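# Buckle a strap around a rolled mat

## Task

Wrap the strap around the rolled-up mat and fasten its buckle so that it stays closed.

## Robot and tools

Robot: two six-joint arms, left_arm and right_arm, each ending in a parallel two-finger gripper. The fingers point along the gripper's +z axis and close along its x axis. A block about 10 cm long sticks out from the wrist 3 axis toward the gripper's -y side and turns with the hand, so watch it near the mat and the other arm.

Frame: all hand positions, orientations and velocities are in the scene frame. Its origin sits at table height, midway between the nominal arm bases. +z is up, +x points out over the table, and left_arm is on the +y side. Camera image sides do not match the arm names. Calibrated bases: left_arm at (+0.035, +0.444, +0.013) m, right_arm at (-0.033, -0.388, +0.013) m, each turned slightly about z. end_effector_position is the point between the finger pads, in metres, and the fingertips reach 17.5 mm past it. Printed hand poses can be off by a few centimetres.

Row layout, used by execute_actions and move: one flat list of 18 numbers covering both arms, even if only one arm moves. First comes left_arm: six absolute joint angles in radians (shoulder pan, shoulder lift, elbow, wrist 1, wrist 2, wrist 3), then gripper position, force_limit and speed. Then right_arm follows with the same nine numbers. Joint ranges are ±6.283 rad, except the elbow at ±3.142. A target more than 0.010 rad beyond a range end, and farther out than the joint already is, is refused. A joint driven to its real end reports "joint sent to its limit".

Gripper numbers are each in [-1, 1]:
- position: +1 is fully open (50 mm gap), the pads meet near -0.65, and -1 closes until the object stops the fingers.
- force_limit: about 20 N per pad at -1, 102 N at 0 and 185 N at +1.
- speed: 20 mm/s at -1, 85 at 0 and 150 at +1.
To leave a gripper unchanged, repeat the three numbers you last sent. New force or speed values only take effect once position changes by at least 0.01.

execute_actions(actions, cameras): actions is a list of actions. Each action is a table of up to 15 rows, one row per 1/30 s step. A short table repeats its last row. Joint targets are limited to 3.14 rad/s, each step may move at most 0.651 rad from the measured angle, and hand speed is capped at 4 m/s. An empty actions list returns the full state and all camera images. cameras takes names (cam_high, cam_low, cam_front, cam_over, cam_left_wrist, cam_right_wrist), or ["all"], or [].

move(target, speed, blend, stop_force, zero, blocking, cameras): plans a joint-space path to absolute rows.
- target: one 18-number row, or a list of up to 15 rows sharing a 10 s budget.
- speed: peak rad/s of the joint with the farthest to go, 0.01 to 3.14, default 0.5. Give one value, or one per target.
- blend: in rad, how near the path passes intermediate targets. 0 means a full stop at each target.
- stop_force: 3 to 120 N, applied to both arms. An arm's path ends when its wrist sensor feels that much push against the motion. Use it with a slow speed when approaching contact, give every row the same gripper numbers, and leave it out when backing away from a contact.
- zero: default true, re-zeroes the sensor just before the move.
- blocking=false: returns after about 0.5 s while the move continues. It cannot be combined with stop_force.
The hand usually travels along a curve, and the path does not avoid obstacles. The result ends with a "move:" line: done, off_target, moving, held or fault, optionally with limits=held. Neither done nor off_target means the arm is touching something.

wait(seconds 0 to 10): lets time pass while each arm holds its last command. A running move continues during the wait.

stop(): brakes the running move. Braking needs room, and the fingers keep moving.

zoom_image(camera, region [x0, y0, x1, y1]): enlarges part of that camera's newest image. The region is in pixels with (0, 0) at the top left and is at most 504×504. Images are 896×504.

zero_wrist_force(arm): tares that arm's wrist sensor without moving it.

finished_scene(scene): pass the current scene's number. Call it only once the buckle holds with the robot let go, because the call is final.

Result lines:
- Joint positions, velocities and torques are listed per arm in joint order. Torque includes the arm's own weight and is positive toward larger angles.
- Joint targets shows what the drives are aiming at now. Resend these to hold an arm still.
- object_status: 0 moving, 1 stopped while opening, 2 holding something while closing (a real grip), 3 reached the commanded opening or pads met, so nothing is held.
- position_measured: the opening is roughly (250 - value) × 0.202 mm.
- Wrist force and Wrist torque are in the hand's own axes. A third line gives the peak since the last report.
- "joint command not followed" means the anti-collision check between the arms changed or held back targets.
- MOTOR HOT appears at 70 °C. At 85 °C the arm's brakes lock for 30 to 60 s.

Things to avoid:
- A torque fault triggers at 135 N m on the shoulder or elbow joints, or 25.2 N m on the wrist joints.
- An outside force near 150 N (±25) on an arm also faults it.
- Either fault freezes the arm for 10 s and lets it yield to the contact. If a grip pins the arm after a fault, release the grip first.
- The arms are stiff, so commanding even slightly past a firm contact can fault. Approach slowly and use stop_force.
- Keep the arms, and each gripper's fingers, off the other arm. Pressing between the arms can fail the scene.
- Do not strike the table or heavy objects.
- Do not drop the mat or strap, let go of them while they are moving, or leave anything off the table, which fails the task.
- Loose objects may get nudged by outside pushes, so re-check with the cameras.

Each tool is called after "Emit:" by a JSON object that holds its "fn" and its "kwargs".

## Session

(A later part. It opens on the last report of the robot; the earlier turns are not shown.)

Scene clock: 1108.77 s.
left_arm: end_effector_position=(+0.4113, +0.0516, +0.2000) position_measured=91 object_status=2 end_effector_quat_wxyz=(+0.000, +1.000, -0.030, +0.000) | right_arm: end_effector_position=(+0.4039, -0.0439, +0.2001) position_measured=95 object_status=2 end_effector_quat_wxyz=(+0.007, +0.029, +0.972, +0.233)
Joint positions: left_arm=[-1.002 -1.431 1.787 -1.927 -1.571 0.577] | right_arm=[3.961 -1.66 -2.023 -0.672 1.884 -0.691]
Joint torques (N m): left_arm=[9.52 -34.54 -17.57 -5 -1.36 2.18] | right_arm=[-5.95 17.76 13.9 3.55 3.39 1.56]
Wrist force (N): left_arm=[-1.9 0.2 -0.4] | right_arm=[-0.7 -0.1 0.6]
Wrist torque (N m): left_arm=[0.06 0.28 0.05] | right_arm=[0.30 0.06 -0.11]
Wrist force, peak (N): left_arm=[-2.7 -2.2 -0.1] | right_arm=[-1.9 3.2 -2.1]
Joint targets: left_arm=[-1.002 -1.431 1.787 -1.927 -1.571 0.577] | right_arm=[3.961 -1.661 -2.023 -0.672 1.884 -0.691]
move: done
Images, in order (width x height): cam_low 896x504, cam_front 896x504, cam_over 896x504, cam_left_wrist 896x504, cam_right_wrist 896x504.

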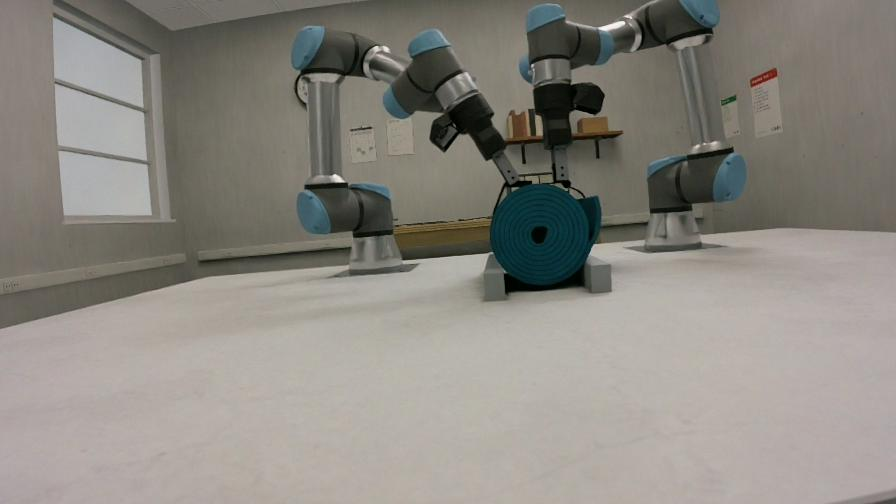

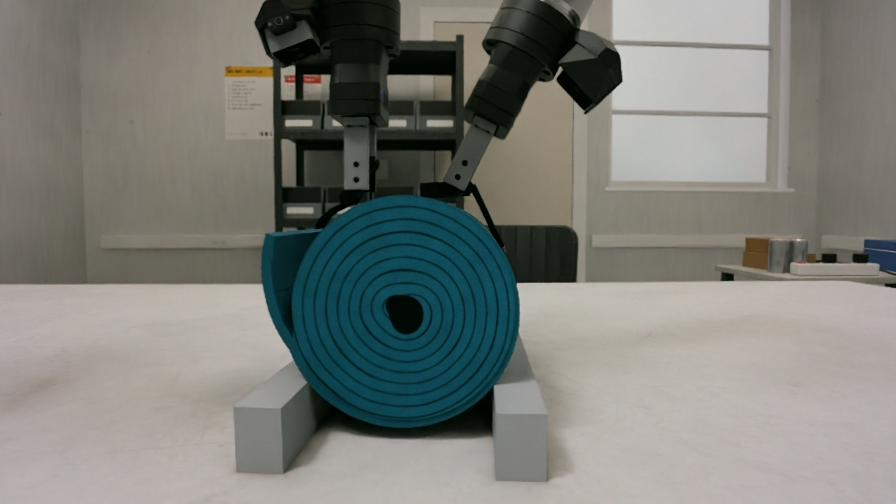

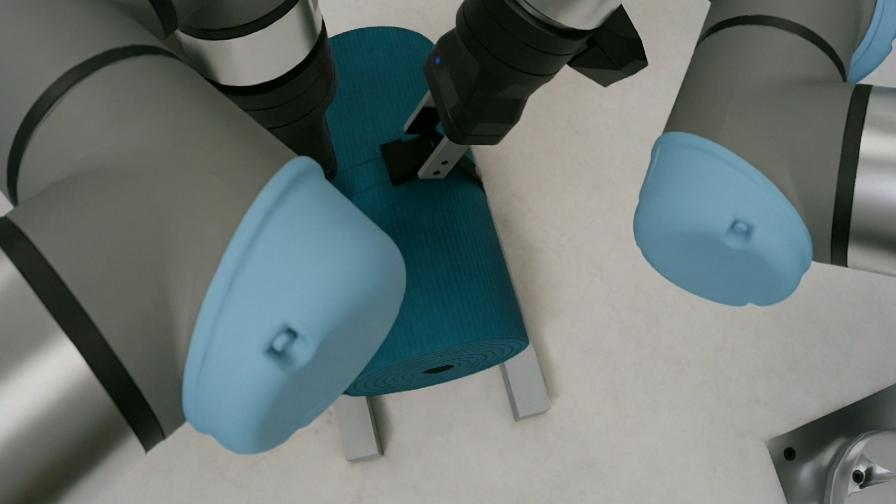

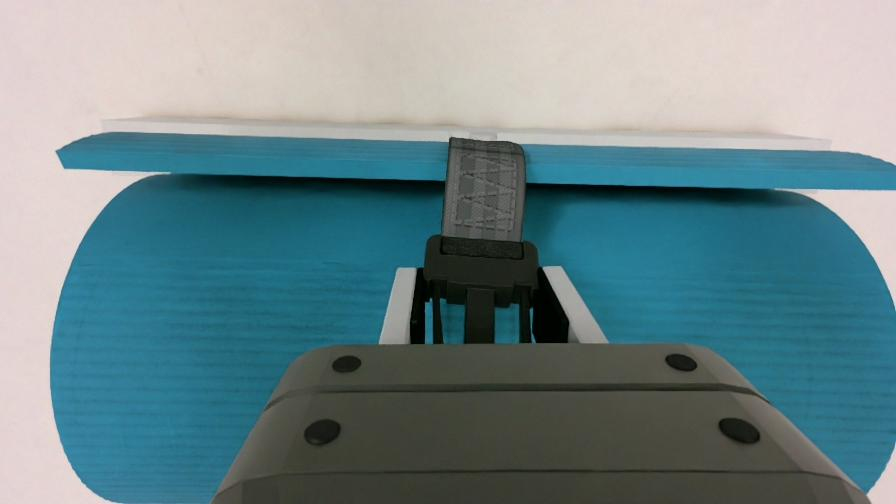

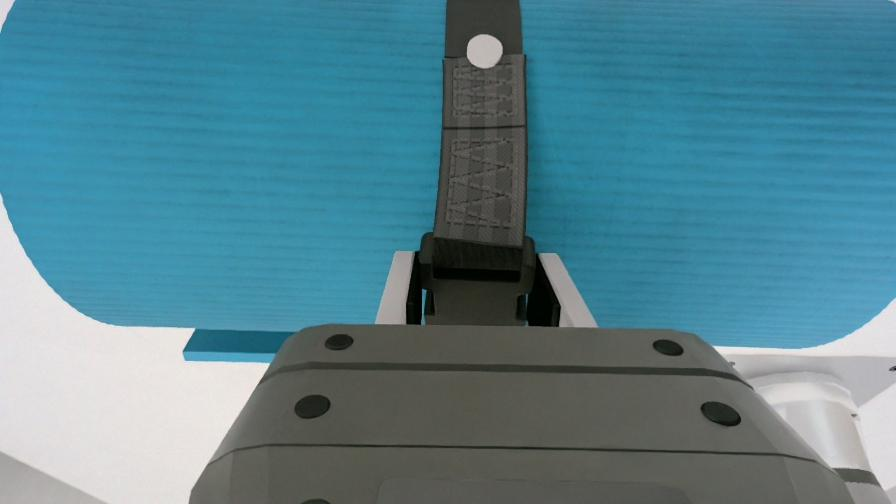

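Emit:
{"fn": "move", "kwargs": {"target": [[-0.9,-1.46,1.96,-2.3,-1.77,0.64,-1,0.3,-1, 3.961,-1.6606,-2.0231,-0.672,1.8837,-0.6906,-1,1,-1],[-0.7858,-1.49,2.1577,-2.6866,-1.9848,0.70,-1,0.3,-1, 3.961,-1.6606,-2.0231,-0.672,1.8837,-0.6906,-1,1,-1]], "speed": 0.4, "blend": 0.03}}

Emit:
{"fn": "move", "kwargs": {"target": [-0.786,-1.44,2.192,-2.771,-1.985,0.701,-1,0.3,-1, 3.961,-1.6606,-2.0231,-0.672,1.8837,-0.6906,-1,1,-1], "speed": 0.06, "stop_force": 6, "cameras": ["cam_left_wrist","cam_front"]}}

Emit:
{"fn": "zoom_image", "kwargs": {"camera": "cam_front", "region": [250, 130, 500, 290]}}

Scene clock: 1117.93 s.
left_arm: end_effector_position=(+0.4148, +0.0656, +0.1854) position_measured=91 object_status=2 end_effector_quat_wxyz=(+0.296, +0.955, -0.030, -0.008) | right_arm: end_effector_position=(+0.4038, -0.0439, +0.1999) position_measured=95 object_status=2 end_effector_quat_wxyz=(+0.007, +0.029, +0.972, +0.233)
Joint positions: left_arm=[-0.786 -1.49 2.158 -2.686 -1.985 0.7] | right_arm=[3.961 -1.661 -2.023 -0.672 1.884 -0.691]
Joint torques (N m): left_arm=[-7.62 -19.26 -22.65 -4.59 -0.6 -2.58] | right_arm=[-6.65 17.04 13.68 2.92 3.41 1.6]
Wrist force (N): left_arm=[-2.3 -1.6 0.2] | right_arm=[-0.9 0.2 0.6]
Wrist torque (N m): left_arm=[-0.20 0.42 -0.17] | right_arm=[0.32 0.08 -0.11]
Wrist force, peak (N): left_arm=[-2.4 -2.6 0.0] | right_arm=[-1.1 0.3 0.5]
Joint targets: left_arm=[-0.786 -1.490 2.158 -2.687 -1.985 0.700] | right_arm=[3.961 -1.661 -2.023 -0.672 1.884 -0.691]
move: done

Scene clock: 1120.00 s.
left_arm: end_effector_position=(+0.4147, +0.0655, +0.1677) position_measured=91 object_status=2 end_effector_quat_wxyz=(+0.296, +0.955, -0.030, -0.008) | right_arm: end_effector_position=(+0.4038, -0.0439, +0.1999) position_measured=95 object_status=2 end_effector_quat_wxyz=(+0.007, +0.029, +0.972, +0.233)
Joint positions: left_arm=[-0.786 -1.458 2.18 -2.741 -1.985 0.701] | right_arm=[3.961 -1.661 -2.023 -0.672 1.884 -0.691]
Joint torques (N m): left_arm=[-6.54 -33.21 -26.86 -5.74 -2.16 -0.01] | right_arm=[-6.36 17.43 13.97 2.93 3.27 1.44]
Wrist force (N): left_arm=[-1.9 -4.0 -6.9] | right_arm=[-0.8 0.1 0.6]
Wrist torque (N m): left_arm=[-0.09 0.41 -0.18] | right_arm=[0.31 0.07 -0.11]
Wrist force, peak (N): left_arm=[-1.7 -2.5 -12.6] | right_arm=[-1.1 0.1 0.7]
Joint targets: left_arm=[-0.786 -1.458 2.180 -2.741 -1.985 0.701] | right_arm=[3.961 -1.661 -2.023 -0.672 1.884 -0.691]
move: contact (left_arm); left_arm: the wrist 1 is farthest, 0.030 rad from its target
Images, in order (width x height): cam_front 896x504, cam_left_wrist 896x504.

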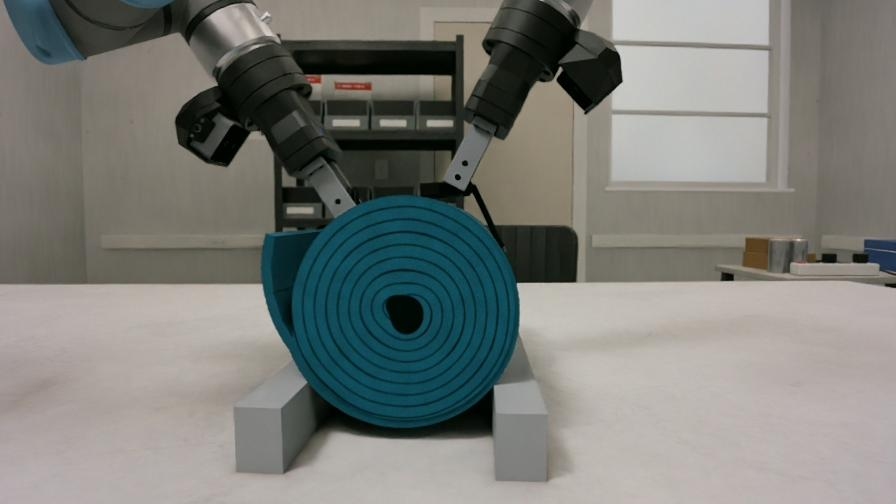

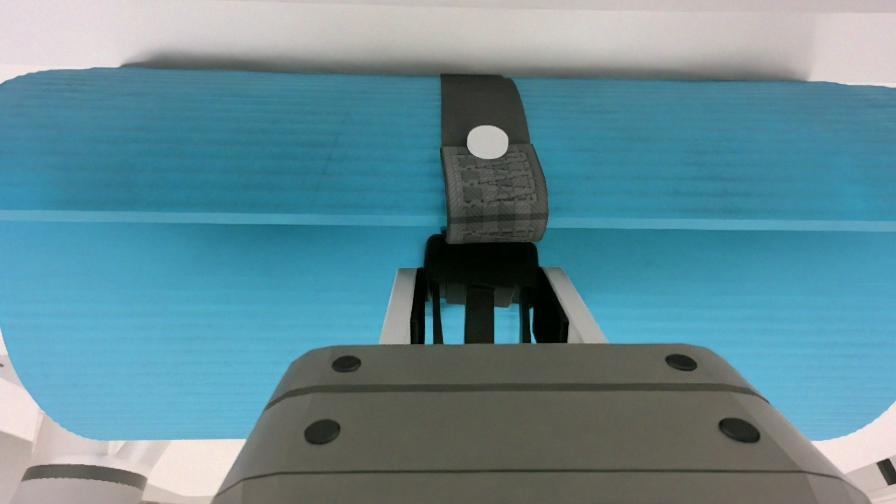

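Scaled by 2.016.

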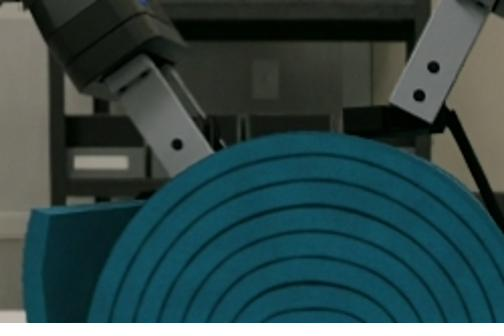

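Emit:
{"fn": "move", "kwargs": {"target": [[-0.786,-1.46,2.18,-2.739,-1.985,0.701,0.8,0.3,-1, 3.961,-1.6606,-2.0231,-0.672,1.8837,-0.6906,-1,1,-1],[-0.7567,-1.5121,2.1794,-2.6737,-1.9973,0.726,0.8,1,-0.8, 3.961,-1.6606,-2.0231,-0.672,1.8837,-0.6906,-1,1,-1]], "speed": 0.2, "cameras": ["cam_left_wrist","cam_over"]}}

Emit:
{"fn": "zoom_image", "kwargs": {"camera": "cam_left_wrist", "region": [330, 150, 630, 400]}}

Emit:
{"fn": "zoom_image", "kwargs": {"camera": "cam_over", "region": [270, 120, 450, 240]}}

Scene clock: 1125.30 s.
left_arm: end_effector_position=(+0.4152, +0.0834, +0.1850) position_measured=32 object_status=3 end_effector_quat_wxyz=(+0.295, +0.955, -0.028, -0.009) | right_arm: end_effector_position=(+0.4038, -0.0439, +0.1999) position_measured=95 object_status=2 end_effector_quat_wxyz=(+0.007, +0.029, +0.972, +0.233)
Joint positions: left_arm=[-0.757 -1.512 2.179 -2.674 -1.997 0.726] | right_arm=[3.961 -1.661 -2.023 -0.672 1.884 -0.691]
Joint torques (N m): left_arm=[-7.27 -17.48 -26.75 -5.44 0.97 -2.71] | right_arm=[-6.43 17.12 14.24 2.94 3 1.53]
Wrist force (N): left_arm=[-2.3 -1.4 0.2] | right_arm=[-0.7 0.3 0.5]
Wrist torque (N m): left_arm=[-0.18 0.43 -0.17] | right_arm=[0.33 0.05 -0.11]
Wrist force, peak (N): left_arm=[-1.7 -4.1 -7.1] | right_arm=[-1.0 0.4 0.7]
Joint targets: left_arm=[-0.757 -1.512 2.179 -2.674 -1.997 0.726] | right_arm=[3.961 -1.661 -2.023 -0.672 1.884 -0.691]
move: done
Images, in order (width x height): cam_over 896x504, cam_left_wrist 896x504.

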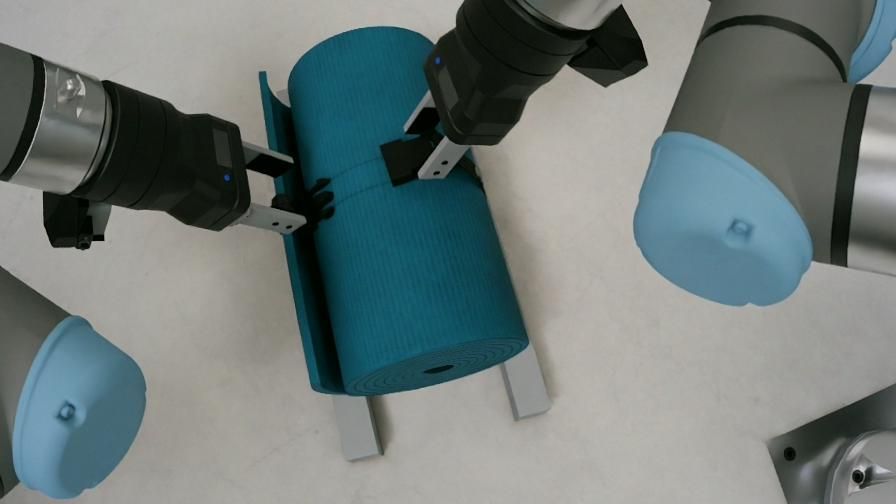

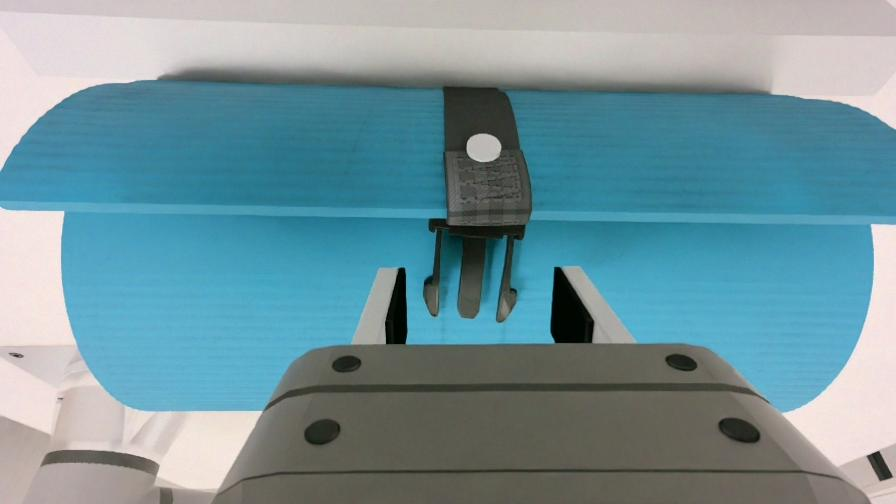

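Scaled by 1.680.

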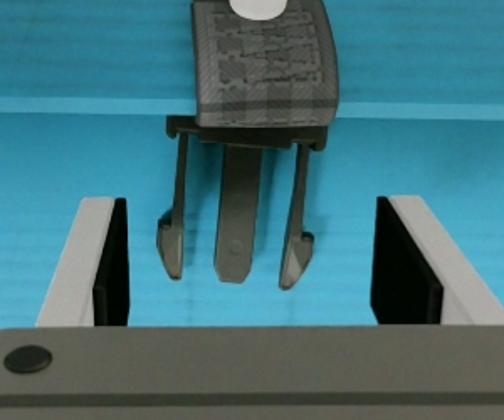

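Scaled by 2.800.

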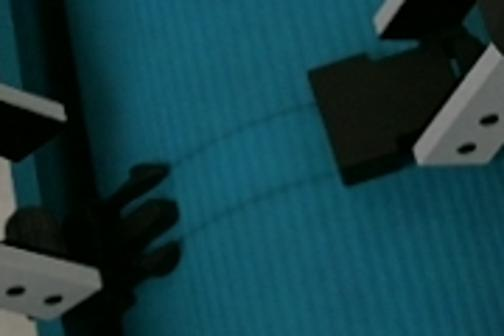

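Emit:
{"fn": "move", "kwargs": {"target": [-0.7567,-1.5121,2.1794,-2.6737,-1.9973,0.806,0.8,1,-0.8, 3.961,-1.6606,-2.0231,-0.672,1.8837,-0.6906,-1,1,-1]}}

Emit:
{"fn": "move", "kwargs": {"target": [-0.7723,-1.4308,2.2152,-2.7973,-1.991,0.793,0.8,1,-0.8, 3.961,-1.6606,-2.0231,-0.672,1.8837,-0.6906,-1,1,-1], "speed": 0.06, "stop_force": 20, "cameras": ["cam_left_wrist","cam_front"]}}

Emit:
{"fn": "zoom_image", "kwargs": {"camera": "cam_left_wrist", "region": [330, 150, 630, 400]}}

Scene clock: 1131.53 s.
left_arm: end_effector_position=(+0.4152, +0.0834, +0.1850) position_measured=32 object_status=3 end_effector_quat_wxyz=(+0.295, +0.953, -0.067, +0.003) end_effector_velocity=(+0.000, +0.000, +0.000) end_effector_angular_velocity=(+0.001, +0.004, +0.004) | right_arm: end_effector_position=(+0.4038, -0.0439, +0.1999) position_measured=95 object_status=2 end_effector_quat_wxyz=(+0.007, +0.029, +0.972, +0.233)
Joint positions: left_arm=[-0.757 -1.512 2.179 -2.674 -1.997 0.806] | right_arm=[3.961 -1.661 -2.023 -0.672 1.884 -0.691]
Joint velocities: left_arm=[0 0.002 -0.001 0 0 -0.005] | right_arm=[within noise]
Joint torques (N m): left_arm=[-7.73 -18.18 -19.82 -3.08 0.82 -2.76] | right_arm=[-6.4 17.51 14.44 2.97 2.76 1.51]
Wrist force (N): left_arm=[-2.1 -1.4 0.2] | right_arm=[-0.9 0.4 0.4]
Wrist torque (N m): left_arm=[-0.20 0.39 -0.12] | right_arm=[0.34 0.09 -0.11]
Wrist force, peak (N): left_arm=[-2.4 -1.8 0.1] | right_arm=[-1.1 0.4 0.5]
Joint targets: left_arm=[-0.757 -1.512 2.179 -2.674 -1.997 0.806] | right_arm=[3.961 -1.661 -2.023 -0.672 1.884 -0.691]
move: done

Scene clock: 1134.73 s.
left_arm: end_effector_position=(+0.4143, +0.0746, +0.1478) position_measured=32 object_status=3 end_effector_quat_wxyz=(+0.296, +0.953, -0.068, +0.003) | right_arm: end_effector_position=(+0.4038, -0.0439, +0.1999) position_measured=95 object_status=2 end_effector_quat_wxyz=(+0.007, +0.029, +0.972, +0.233)
Joint positions: left_arm=[-0.772 -1.431 2.215 -2.797 -1.991 0.793] | right_arm=[3.961 -1.661 -2.023 -0.672 1.884 -0.691]
Joint torques (N m): left_arm=[8.01 -36.13 -25.64 -1.15 -1.44 1.94] | right_arm=[-6.11 17.93 14.14 3 2.55 1.37]
Wrist force (N): left_arm=[-2.0 -1.3 0.1] | right_arm=[-0.9 0.0 0.6]
Wrist torque (N m): left_arm=[-0.21 0.37 -0.08] | right_arm=[0.31 0.10 -0.11]
Wrist force, peak (N): left_arm=[-2.4 -1.6 0.2] | right_arm=[-0.9 0.2 0.8]
Joint targets: left_arm=[-0.772 -1.431 2.215 -2.797 -1.991 0.793] | right_arm=[3.961 -1.661 -2.023 -0.672 1.884 -0.691]
move: done
Images, in order (width x height): cam_front 896x504, cam_left_wrist 896x504.

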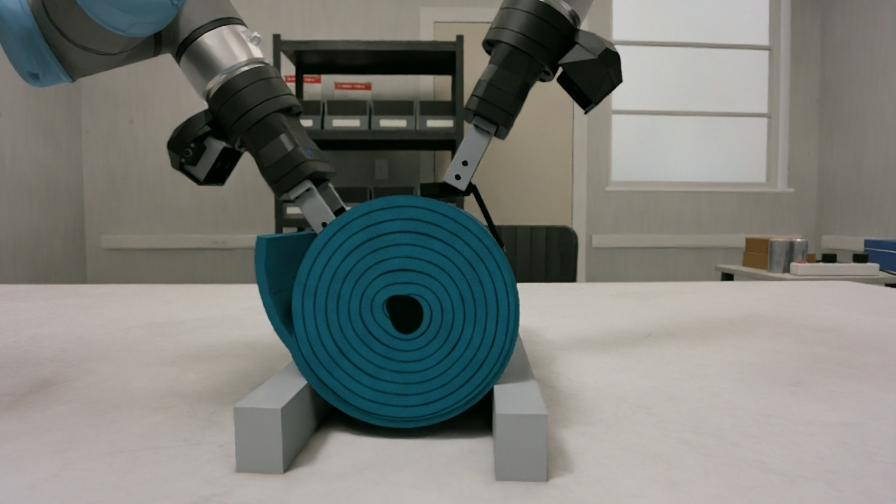

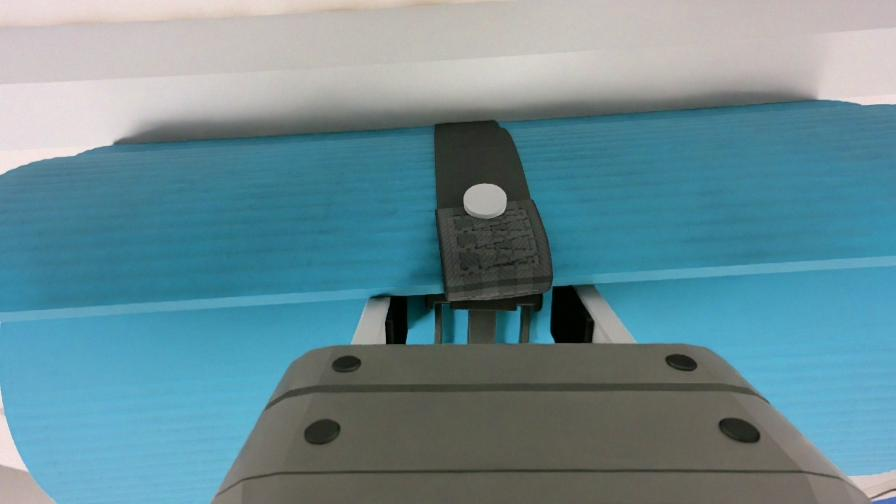

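Scaled by 1.680.

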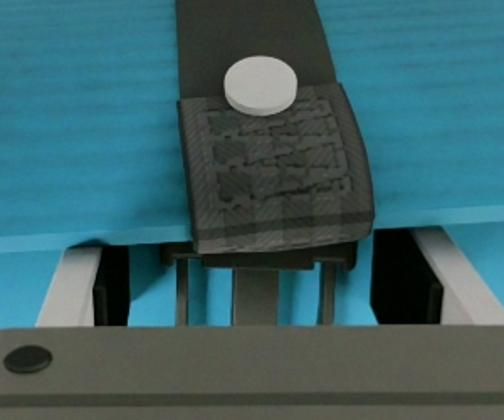

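Emit:
{"fn": "move", "kwargs": {"target": [-0.7788,-1.415,2.218,-2.8183,-1.988,0.788,0.8,1,-0.8, 3.961,-1.6606,-2.0231,-0.672,1.8837,-0.6906,-1,1,-1], "speed": 0.04, "stop_force": 22}}

Emit:
{"fn": "zoom_image", "kwargs": {"camera": "cam_left_wrist", "region": [330, 150, 630, 400]}}

Scene clock: 1139.83 s.
left_arm: end_effector_position=(+0.4142, +0.0735, +0.1463) position_measured=32 object_status=3 end_effector_quat_wxyz=(+0.296, +0.953, -0.068, +0.003) | right_arm: end_effector_position=(+0.4038, -0.0439, +0.1999) position_measured=95 object_status=2 end_effector_quat_wxyz=(+0.007, +0.029, +0.972, +0.233)
Joint positions: left_arm=[-0.774 -1.426 2.216 -2.804 -1.99 0.792] | right_arm=[3.961 -1.661 -2.023 -0.672 1.884 -0.691]
Joint torques (N m): left_arm=[4.74 -15.75 -22.12 -1 -1.92 2.45] | right_arm=[-6.29 17.88 14.24 3.05 2.37 1.55]
Wrist force (N): left_arm=[-4.3 -2.1 -23.0] | right_arm=[-1.0 0.4 0.3]
Wrist torque (N m): left_arm=[-0.44 0.43 -0.09] | right_arm=[0.34 0.09 -0.11]
Wrist force, peak (N): left_arm=[-6.2 -2.6 -35.3] | right_arm=[-1.1 0.3 0.6]
Joint targets: left_arm=[-0.774 -1.426 2.216 -2.804 -1.990 0.792] | right_arm=[3.961 -1.661 -2.023 -0.672 1.884 -0.691]
move: contact (left_arm); left_arm: the wrist 1 is farthest, 0.015 rad from its target

Scaled by 1.680.
This view is cut from an older image: the scene may have changed since it was taken.

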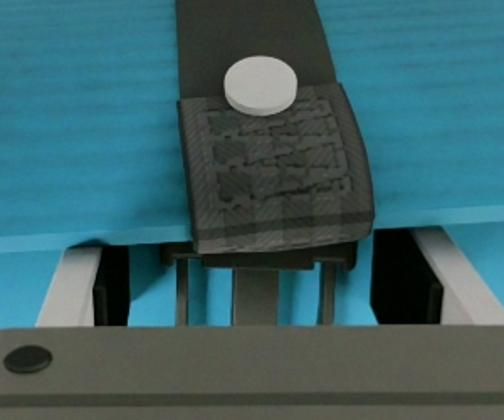

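Emit:
{"fn": "move", "kwargs": {"target": [-0.774,-1.426,2.216,-2.804,-1.99,0.792,-1,1,-1, 3.961,-1.6606,-2.0231,-0.672,1.8837,-0.6906,-1,1,-1]}}

Emit:
{"fn": "move", "kwargs": {"target": [-0.7858,-1.49,2.1577,-2.6866,-1.9848,0.78,-1,1,-1, 3.961,-1.6606,-2.0231,-0.672,1.8837,-0.6906,-1,1,-1], "speed": 0.15, "cameras": ["cam_left_wrist","cam_front","cam_over"]}}

Emit:
{"fn": "zoom_image", "kwargs": {"camera": "cam_left_wrist", "region": [330, 150, 630, 400]}}

Emit:
{"fn": "zoom_image", "kwargs": {"camera": "cam_front", "region": [300, 130, 480, 230]}}

Emit:
{"fn": "zoom_image", "kwargs": {"camera": "cam_over", "region": [270, 120, 450, 240]}}

Scene clock: 1145.83 s.
left_arm: end_effector_position=(+0.4143, +0.0737, +0.1461) position_measured=94 object_status=2 end_effector_quat_wxyz=(+0.296, +0.953, -0.068, +0.003) | right_arm: end_effector_position=(+0.4038, -0.0439, +0.1999) position_measured=95 object_status=2 end_effector_quat_wxyz=(+0.007, +0.029, +0.972, +0.233)
Joint positions: left_arm=[-0.774 -1.426 2.216 -2.804 -1.99 0.792] | right_arm=[3.961 -1.661 -2.023 -0.672 1.884 -0.691]
Joint torques (N m): left_arm=[-5.67 -14.67 -13.29 -5.01 -2.48 0.48] | right_arm=[-6.06 18.02 14.73 2.96 2.1 1.53]
Wrist force (N): left_arm=[-1.4 -8.9 -17.5] | right_arm=[-0.7 0.2 0.5]
Wrist torque (N m): left_arm=[-0.37 0.46 -0.14] | right_arm=[0.32 0.05 -0.11]
Wrist force, peak (N): left_arm=[-4.5 -1.9 -23.4] | right_arm=[-1.0 0.1 0.8]
Joint targets: left_arm=[-0.774 -1.426 2.216 -2.804 -1.990 0.792] | right_arm=[3.961 -1.661 -2.023 -0.672 1.884 -0.691]
move: done

Scene clock: 1146.97 s.
left_arm: end_effector_position=(+0.4148, +0.0655, +0.1855) position_measured=94 object_status=2 end_effector_quat_wxyz=(+0.296, +0.953, -0.068, +0.004) | right_arm: end_effector_position=(+0.4038, -0.0439, +0.1999) position_measured=95 object_status=2 end_effector_quat_wxyz=(+0.007, +0.029, +0.972, +0.233)
Joint positions: left_arm=[-0.786 -1.49 2.158 -2.687 -1.985 0.78] | right_arm=[3.961 -1.661 -2.023 -0.672 1.884 -0.691]
Joint torques (N m): left_arm=[4.8 -18.8 -13.45 -5.88 0.02 -0.18] | right_arm=[-6.26 18.04 14.88 3.03 2.15 1.56]
Wrist force (N): left_arm=[-2.2 -1.4 0.3] | right_arm=[-0.7 0.1 0.4]
Wrist torque (N m): left_arm=[-0.19 0.41 -0.06] | right_arm=[0.29 0.06 -0.11]
Wrist force, peak (N): left_arm=[-1.4 -9.1 -17.5] | right_arm=[-1.0 0.1 0.8]
Joint targets: left_arm=[-0.786 -1.490 2.158 -2.687 -1.985 0.780] | right_arm=[3.961 -1.661 -2.023 -0.672 1.884 -0.691]
move: done
Images, in order (width x height): cam_front 896x504, cam_over 896x504, cam_left_wrist 896x504.

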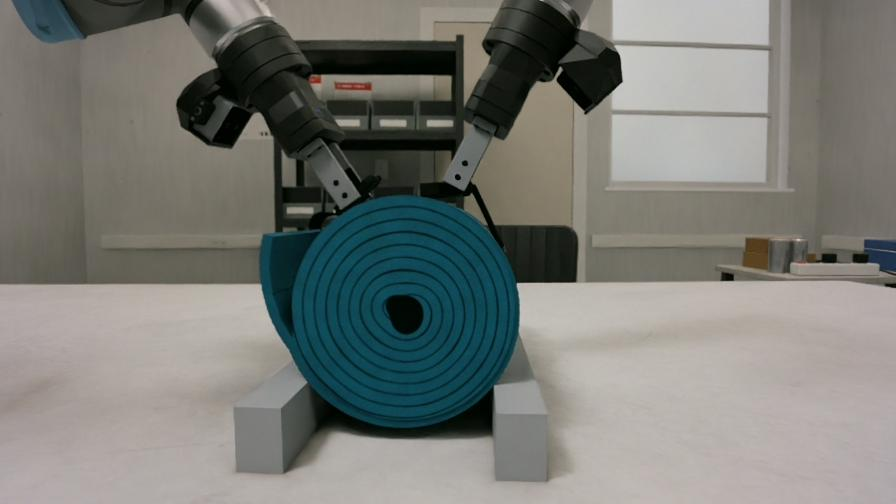

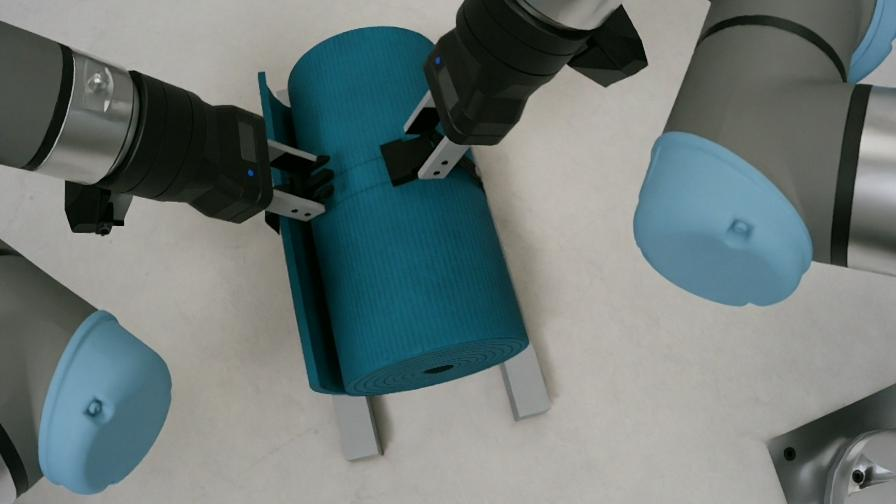

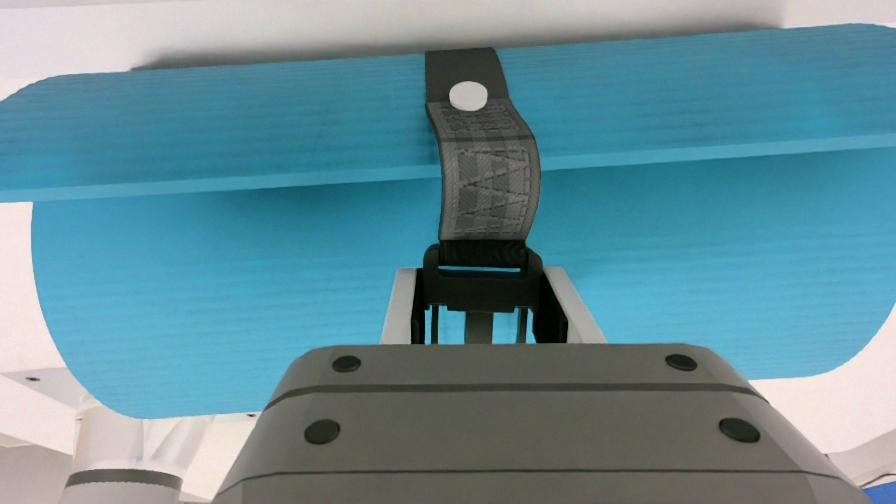

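Scaled by 1.680.

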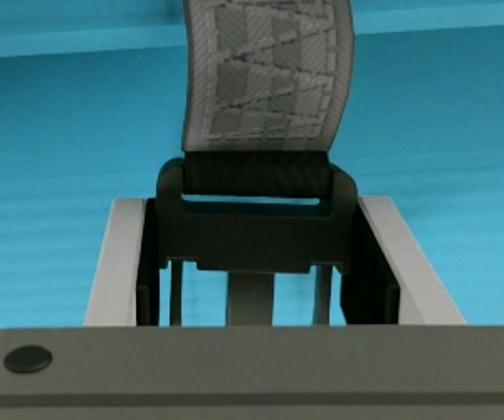

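Scaled by 2.800.

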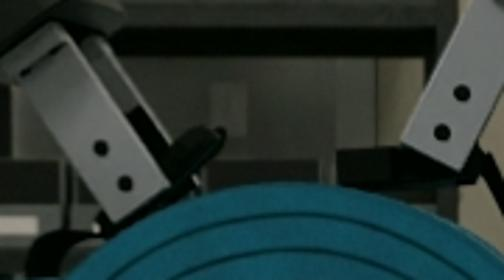

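Scaled by 2.800.

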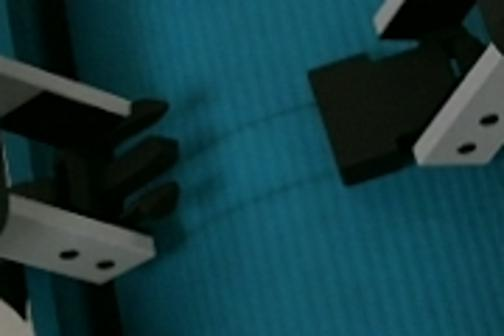

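Emit:
{"fn": "move", "kwargs": {"target": [[-0.9,-1.46,1.96,-2.3,-1.77,0.68,-1,1,-1, 3.961,-1.6606,-2.0231,-0.672,1.8837,-0.6906,-1,1,-1],[-1.0439,-1.3725,1.6941,-1.7804,-1.5046,0.5313,-1,1,-1, 3.961,-1.6606,-2.0231,-0.672,1.8837,-0.6906,-1,1,-1]], "speed": 0.3, "blend": 0.03, "cameras": ["cam_front","cam_over","cam_low","cam_left_wrist"]}}

Emit:
{"fn": "zoom_image", "kwargs": {"camera": "cam_front", "region": [350, 150, 480, 220]}}

Emit:
{"fn": "zoom_image", "kwargs": {"camera": "cam_over", "region": [310, 120, 450, 210]}}

Emit:
{"fn": "zoom_image", "kwargs": {"camera": "cam_low", "region": [500, 160, 580, 200]}}

Scene clock: 1164.40 s.
left_arm: end_effector_position=(+0.4096, +0.0446, +0.1998) position_measured=94 object_status=2 end_effector_quat_wxyz=(-0.065, +0.997, -0.030, +0.002) | right_arm: end_effector_position=(+0.4038, -0.0439, +0.1999) position_measured=95 object_status=2 end_effector_quat_wxyz=(+0.007, +0.029, +0.972, +0.233)
Joint positions: left_arm=[-1.044 -1.372 1.694 -1.781 -1.505 0.531] | right_arm=[3.961 -1.661 -2.023 -0.672 1.884 -0.691]
Joint torques (N m): left_arm=[9.06 -45.16 -20.32 -3.57 -0.88 2.39] | right_arm=[-6.34 18.2 14.99 3.08 1.87 1.41]
Wrist force (N): left_arm=[-1.5 0.3 0.8] | right_arm=[-0.9 0.3 0.4]
Wrist torque (N m): left_arm=[0.10 0.32 0.05] | right_arm=[0.32 0.08 -0.11]
Wrist force, peak (N): left_arm=[-2.3 -2.5 -0.2] | right_arm=[-1.0 0.1 0.8]
Joint targets: left_arm=[-1.044 -1.372 1.694 -1.780 -1.505 0.531] | right_arm=[3.961 -1.661 -2.023 -0.672 1.884 -0.691]
move: done
Images, in order (width x height): cam_low 896x504, cam_front 896x504, cam_over 896x504, cam_left_wrist 896x504.

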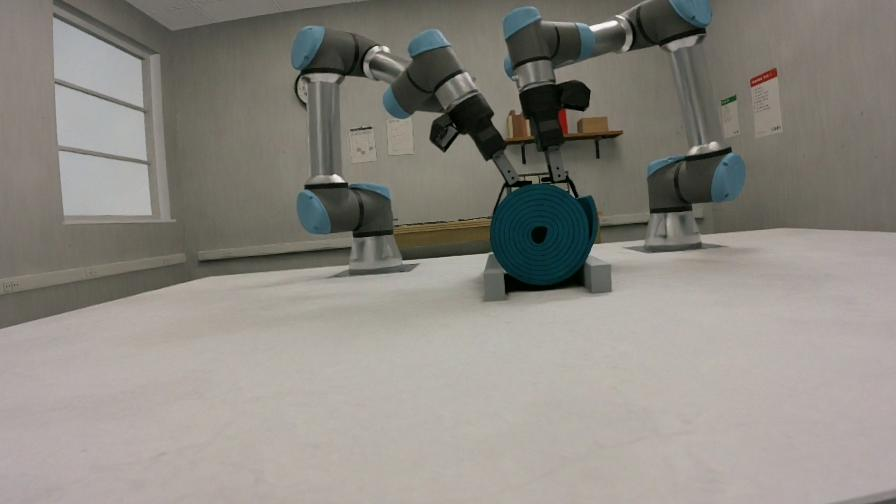

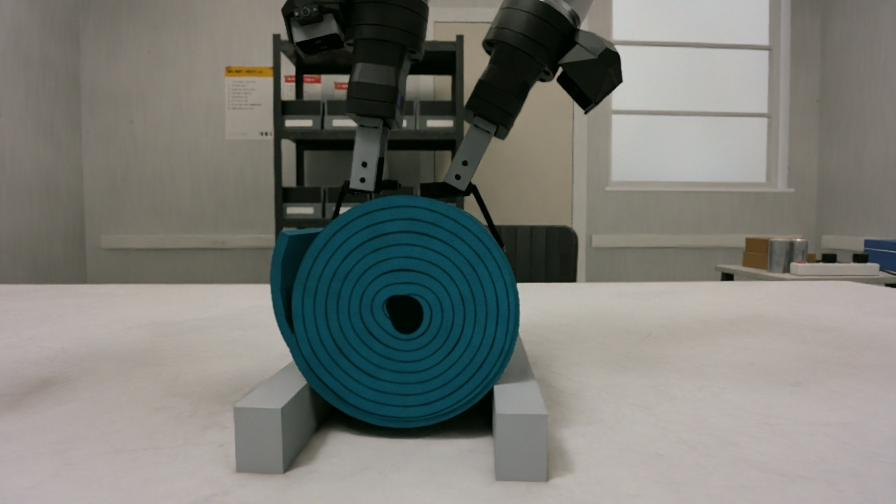

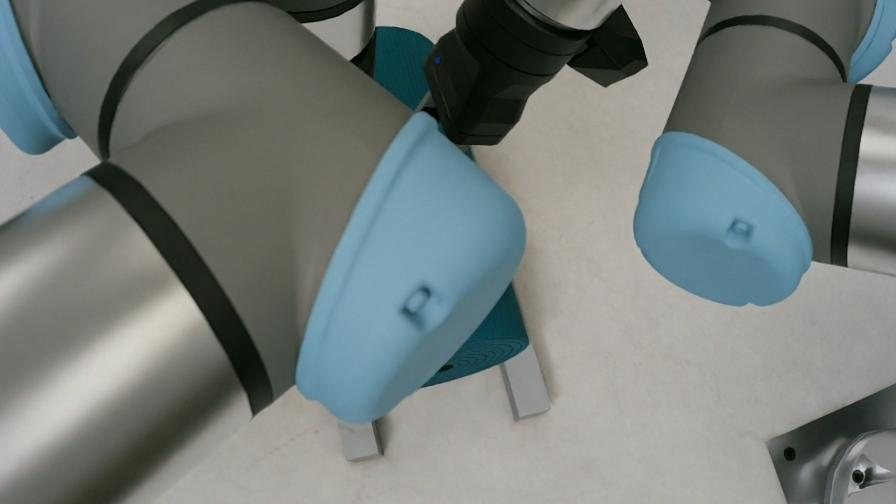

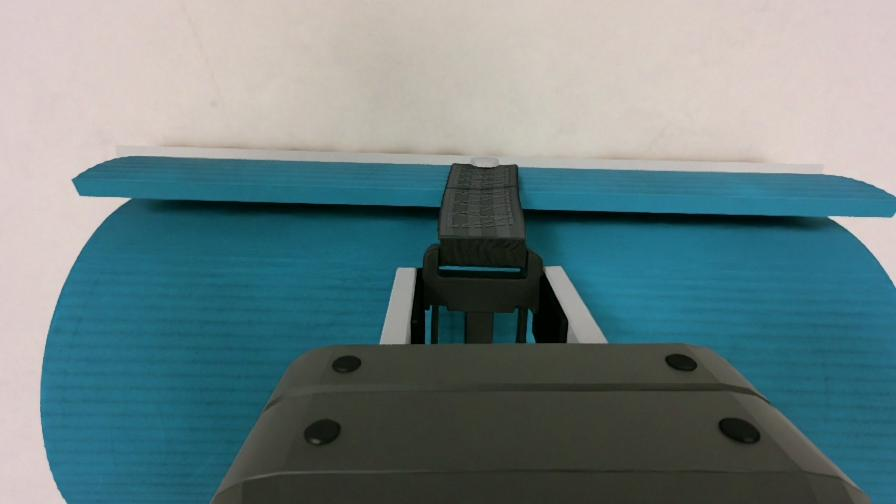

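Scaled by 3.877.

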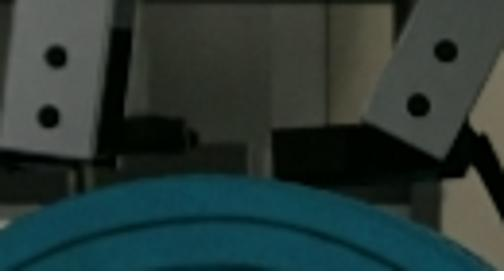

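Scaled by 3.600.

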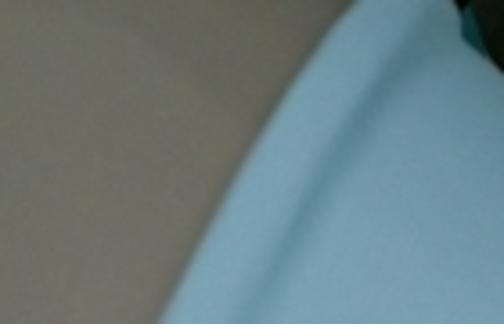

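Scaled by 6.300.

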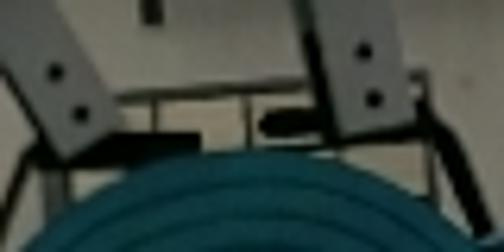

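Emit:
{"fn": "move", "kwargs": {"target": [-1.0576,-1.3444,1.6642,-1.7427,-1.4864,0.5148,-1,1,-1, 3.961,-1.6606,-2.0231,-0.672,1.8837,-0.6906,-1,1,-1], "speed": 0.1, "cameras": ["cam_front","cam_low"]}}

Emit:
{"fn": "zoom_image", "kwargs": {"camera": "cam_front", "region": [350, 150, 480, 220]}}

Emit:
{"fn": "zoom_image", "kwargs": {"camera": "cam_low", "region": [500, 160, 580, 200]}}

Scene clock: 1179.57 s.
left_arm: end_effector_position=(+0.4093, +0.0396, +0.1960) position_measured=94 object_status=2 end_effector_quat_wxyz=(-0.085, +0.996, -0.030, +0.003) end_effector_velocity=(+0.000, -0.001, +0.001) end_effector_angular_velocity=(-0.007, +0.001, +0.001) | right_arm: end_effector_position=(+0.4038, -0.0439, +0.1999) position_measured=95 object_status=2 end_effector_quat_wxyz=(+0.007, +0.029, +0.972, +0.233)
Joint positions: left_arm=[-1.058 -1.344 1.664 -1.742 -1.486 0.514] | right_arm=[3.961 -1.661 -2.023 -0.672 1.884 -0.691]
Joint velocities: left_arm=[0.001 -0.003 0.001 -0.005 -0.004 0] | right_arm=[within noise]
Joint torques (N m): left_arm=[6.9 -46.25 -16.7 -5.06 -1.48 2.06] | right_arm=[-6.36 18.35 15.09 3.09 1.55 1.37]
Wrist force (N): left_arm=[-1.7 0.2 0.2] | right_arm=[-0.8 0.3 0.5]
Wrist torque (N m): left_arm=[0.08 0.33 0.10] | right_arm=[0.33 0.08 -0.11]
Wrist force, peak (N): left_arm=[-1.8 0.2 1.2] | right_arm=[-0.9 0.1 0.8]
Joint targets: left_arm=[-1.058 -1.344 1.664 -1.743 -1.486 0.515] | right_arm=[3.961 -1.661 -2.023 -0.672 1.884 -0.691]
move: done
Images, in order (width x height): cam_low 896x504, cam_front 896x504.

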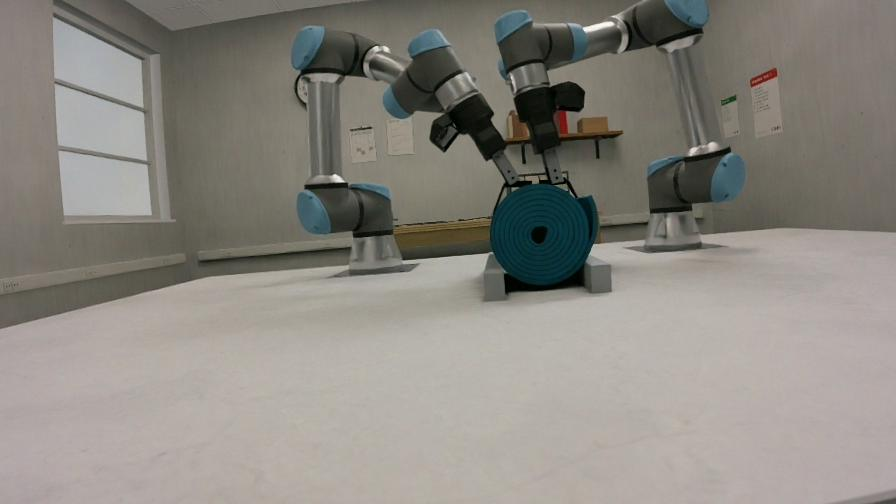

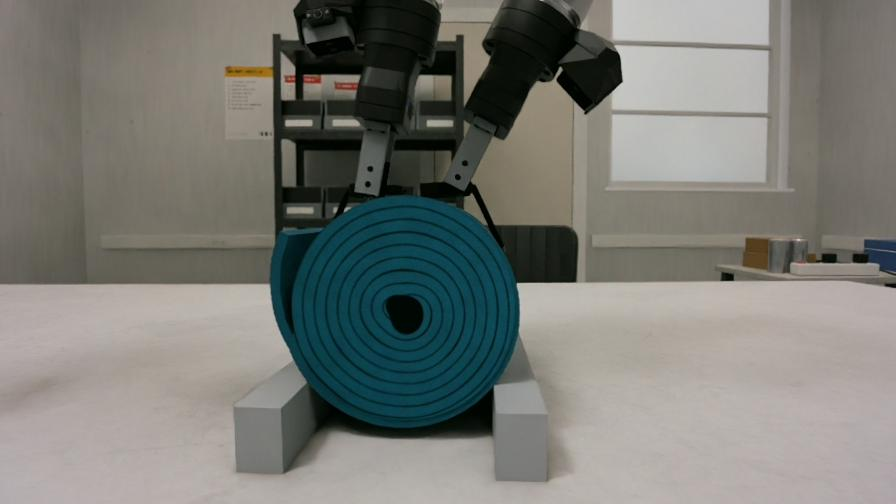

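Scaled by 3.877.

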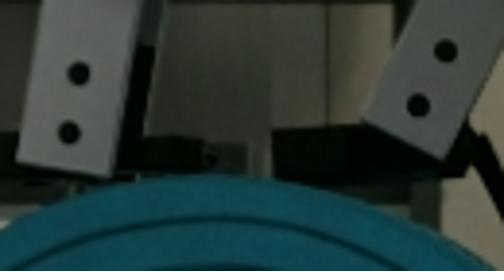

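Scaled by 6.300.

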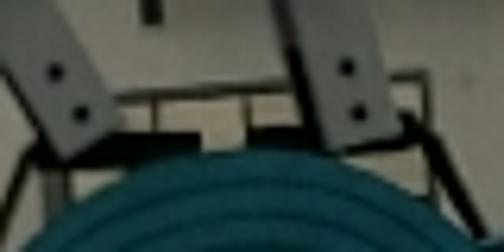

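Emit:
{"fn": "move", "kwargs": {"target": [[-1.0764,-1.3072,1.6161,-1.7304,-1.4892,0.4964,-1,1,-1, 3.961,-1.6606,-2.0231,-0.672,1.8837,-0.6906,-1,1,-1],[-1.0947,-1.2673,1.5633,-1.716,-1.4919,0.4781,-1,1,-1, 3.961,-1.6606,-2.0231,-0.672,1.8837,-0.6906,-1,1,-1]], "speed": 0.05, "blend": 0.005, "stop_force": 32, "cameras": ["cam_front","cam_low"]}}

Emit:
{"fn": "zoom_image", "kwargs": {"camera": "cam_front", "region": [350, 150, 480, 220]}}

Emit:
{"fn": "zoom_image", "kwargs": {"camera": "cam_low", "region": [500, 160, 580, 200]}}

Scene clock: 1186.07 s.
left_arm: end_effector_position=(+0.4083, +0.0215, +0.1960) position_measured=94 object_status=2 end_effector_quat_wxyz=(-0.085, +0.996, -0.030, +0.002) | right_arm: end_effector_position=(+0.4038, -0.0439, +0.1999) position_measured=95 object_status=2 end_effector_quat_wxyz=(+0.007, +0.029, +0.972, +0.233)
Joint positions: left_arm=[-1.073 -1.313 1.624 -1.732 -1.489 0.499] | right_arm=[3.961 -1.661 -2.023 -0.672 1.884 -0.691]
Joint torques (N m): left_arm=[-3.77 -46.24 -38.67 -8.5 -5.18 2.41] | right_arm=[18.62 18.15 40.89 8.06 7.49 1.26]
Wrist force (N): left_arm=[-0.2 -31.3 8.0] | right_arm=[0.5 -26.2 -14.6]
Wrist torque (N m): left_arm=[-0.13 0.28 0.00] | right_arm=[0.36 0.07 -0.17]
Wrist force, peak (N): left_arm=[0.9 -41.2 10.9] | right_arm=[1.2 -34.8 -20.3]
Joint targets: left_arm=[-1.073 -1.313 1.624 -1.732 -1.489 0.499] | right_arm=[3.961 -1.661 -2.023 -0.672 1.884 -0.691]
move: contact (left_arm); path passed 0 of 2 targets; left_arm: the elbow is farthest, 0.061 rad from its target
Images, in order (width x height): cam_low 896x504, cam_front 896x504.

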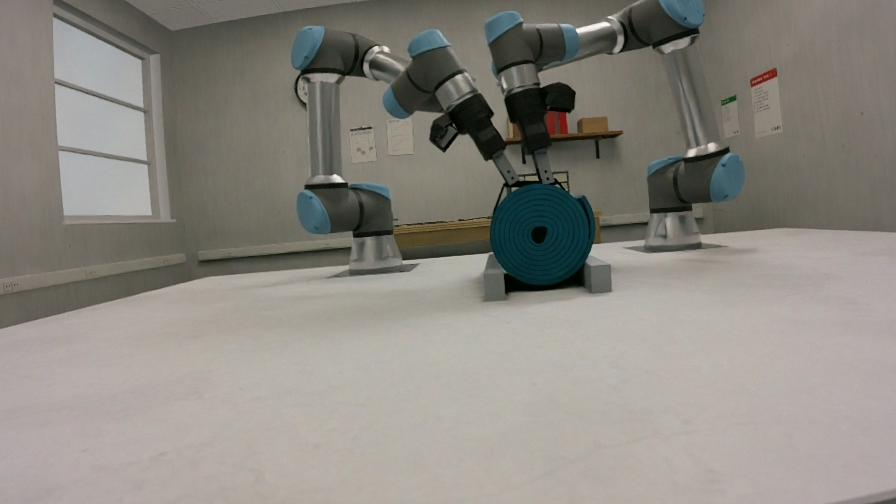

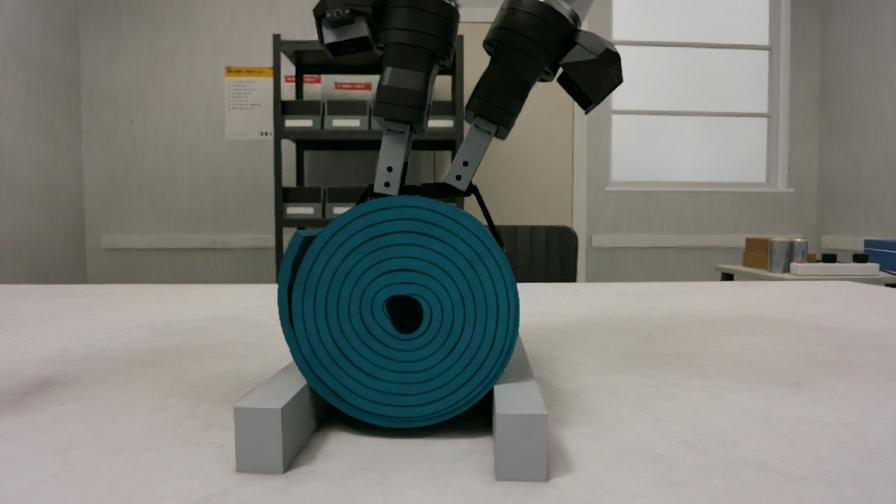

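Scaled by 3.877.

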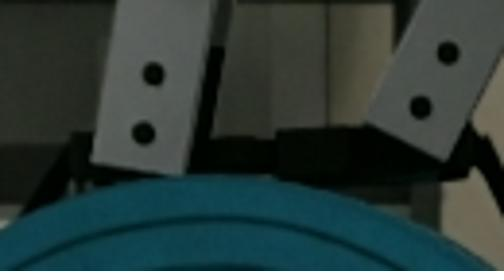

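Scaled by 6.300.

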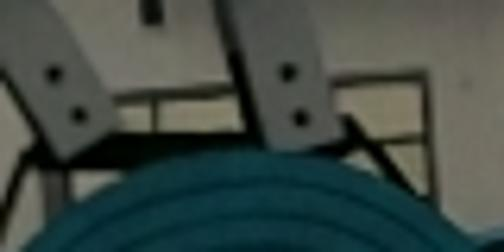

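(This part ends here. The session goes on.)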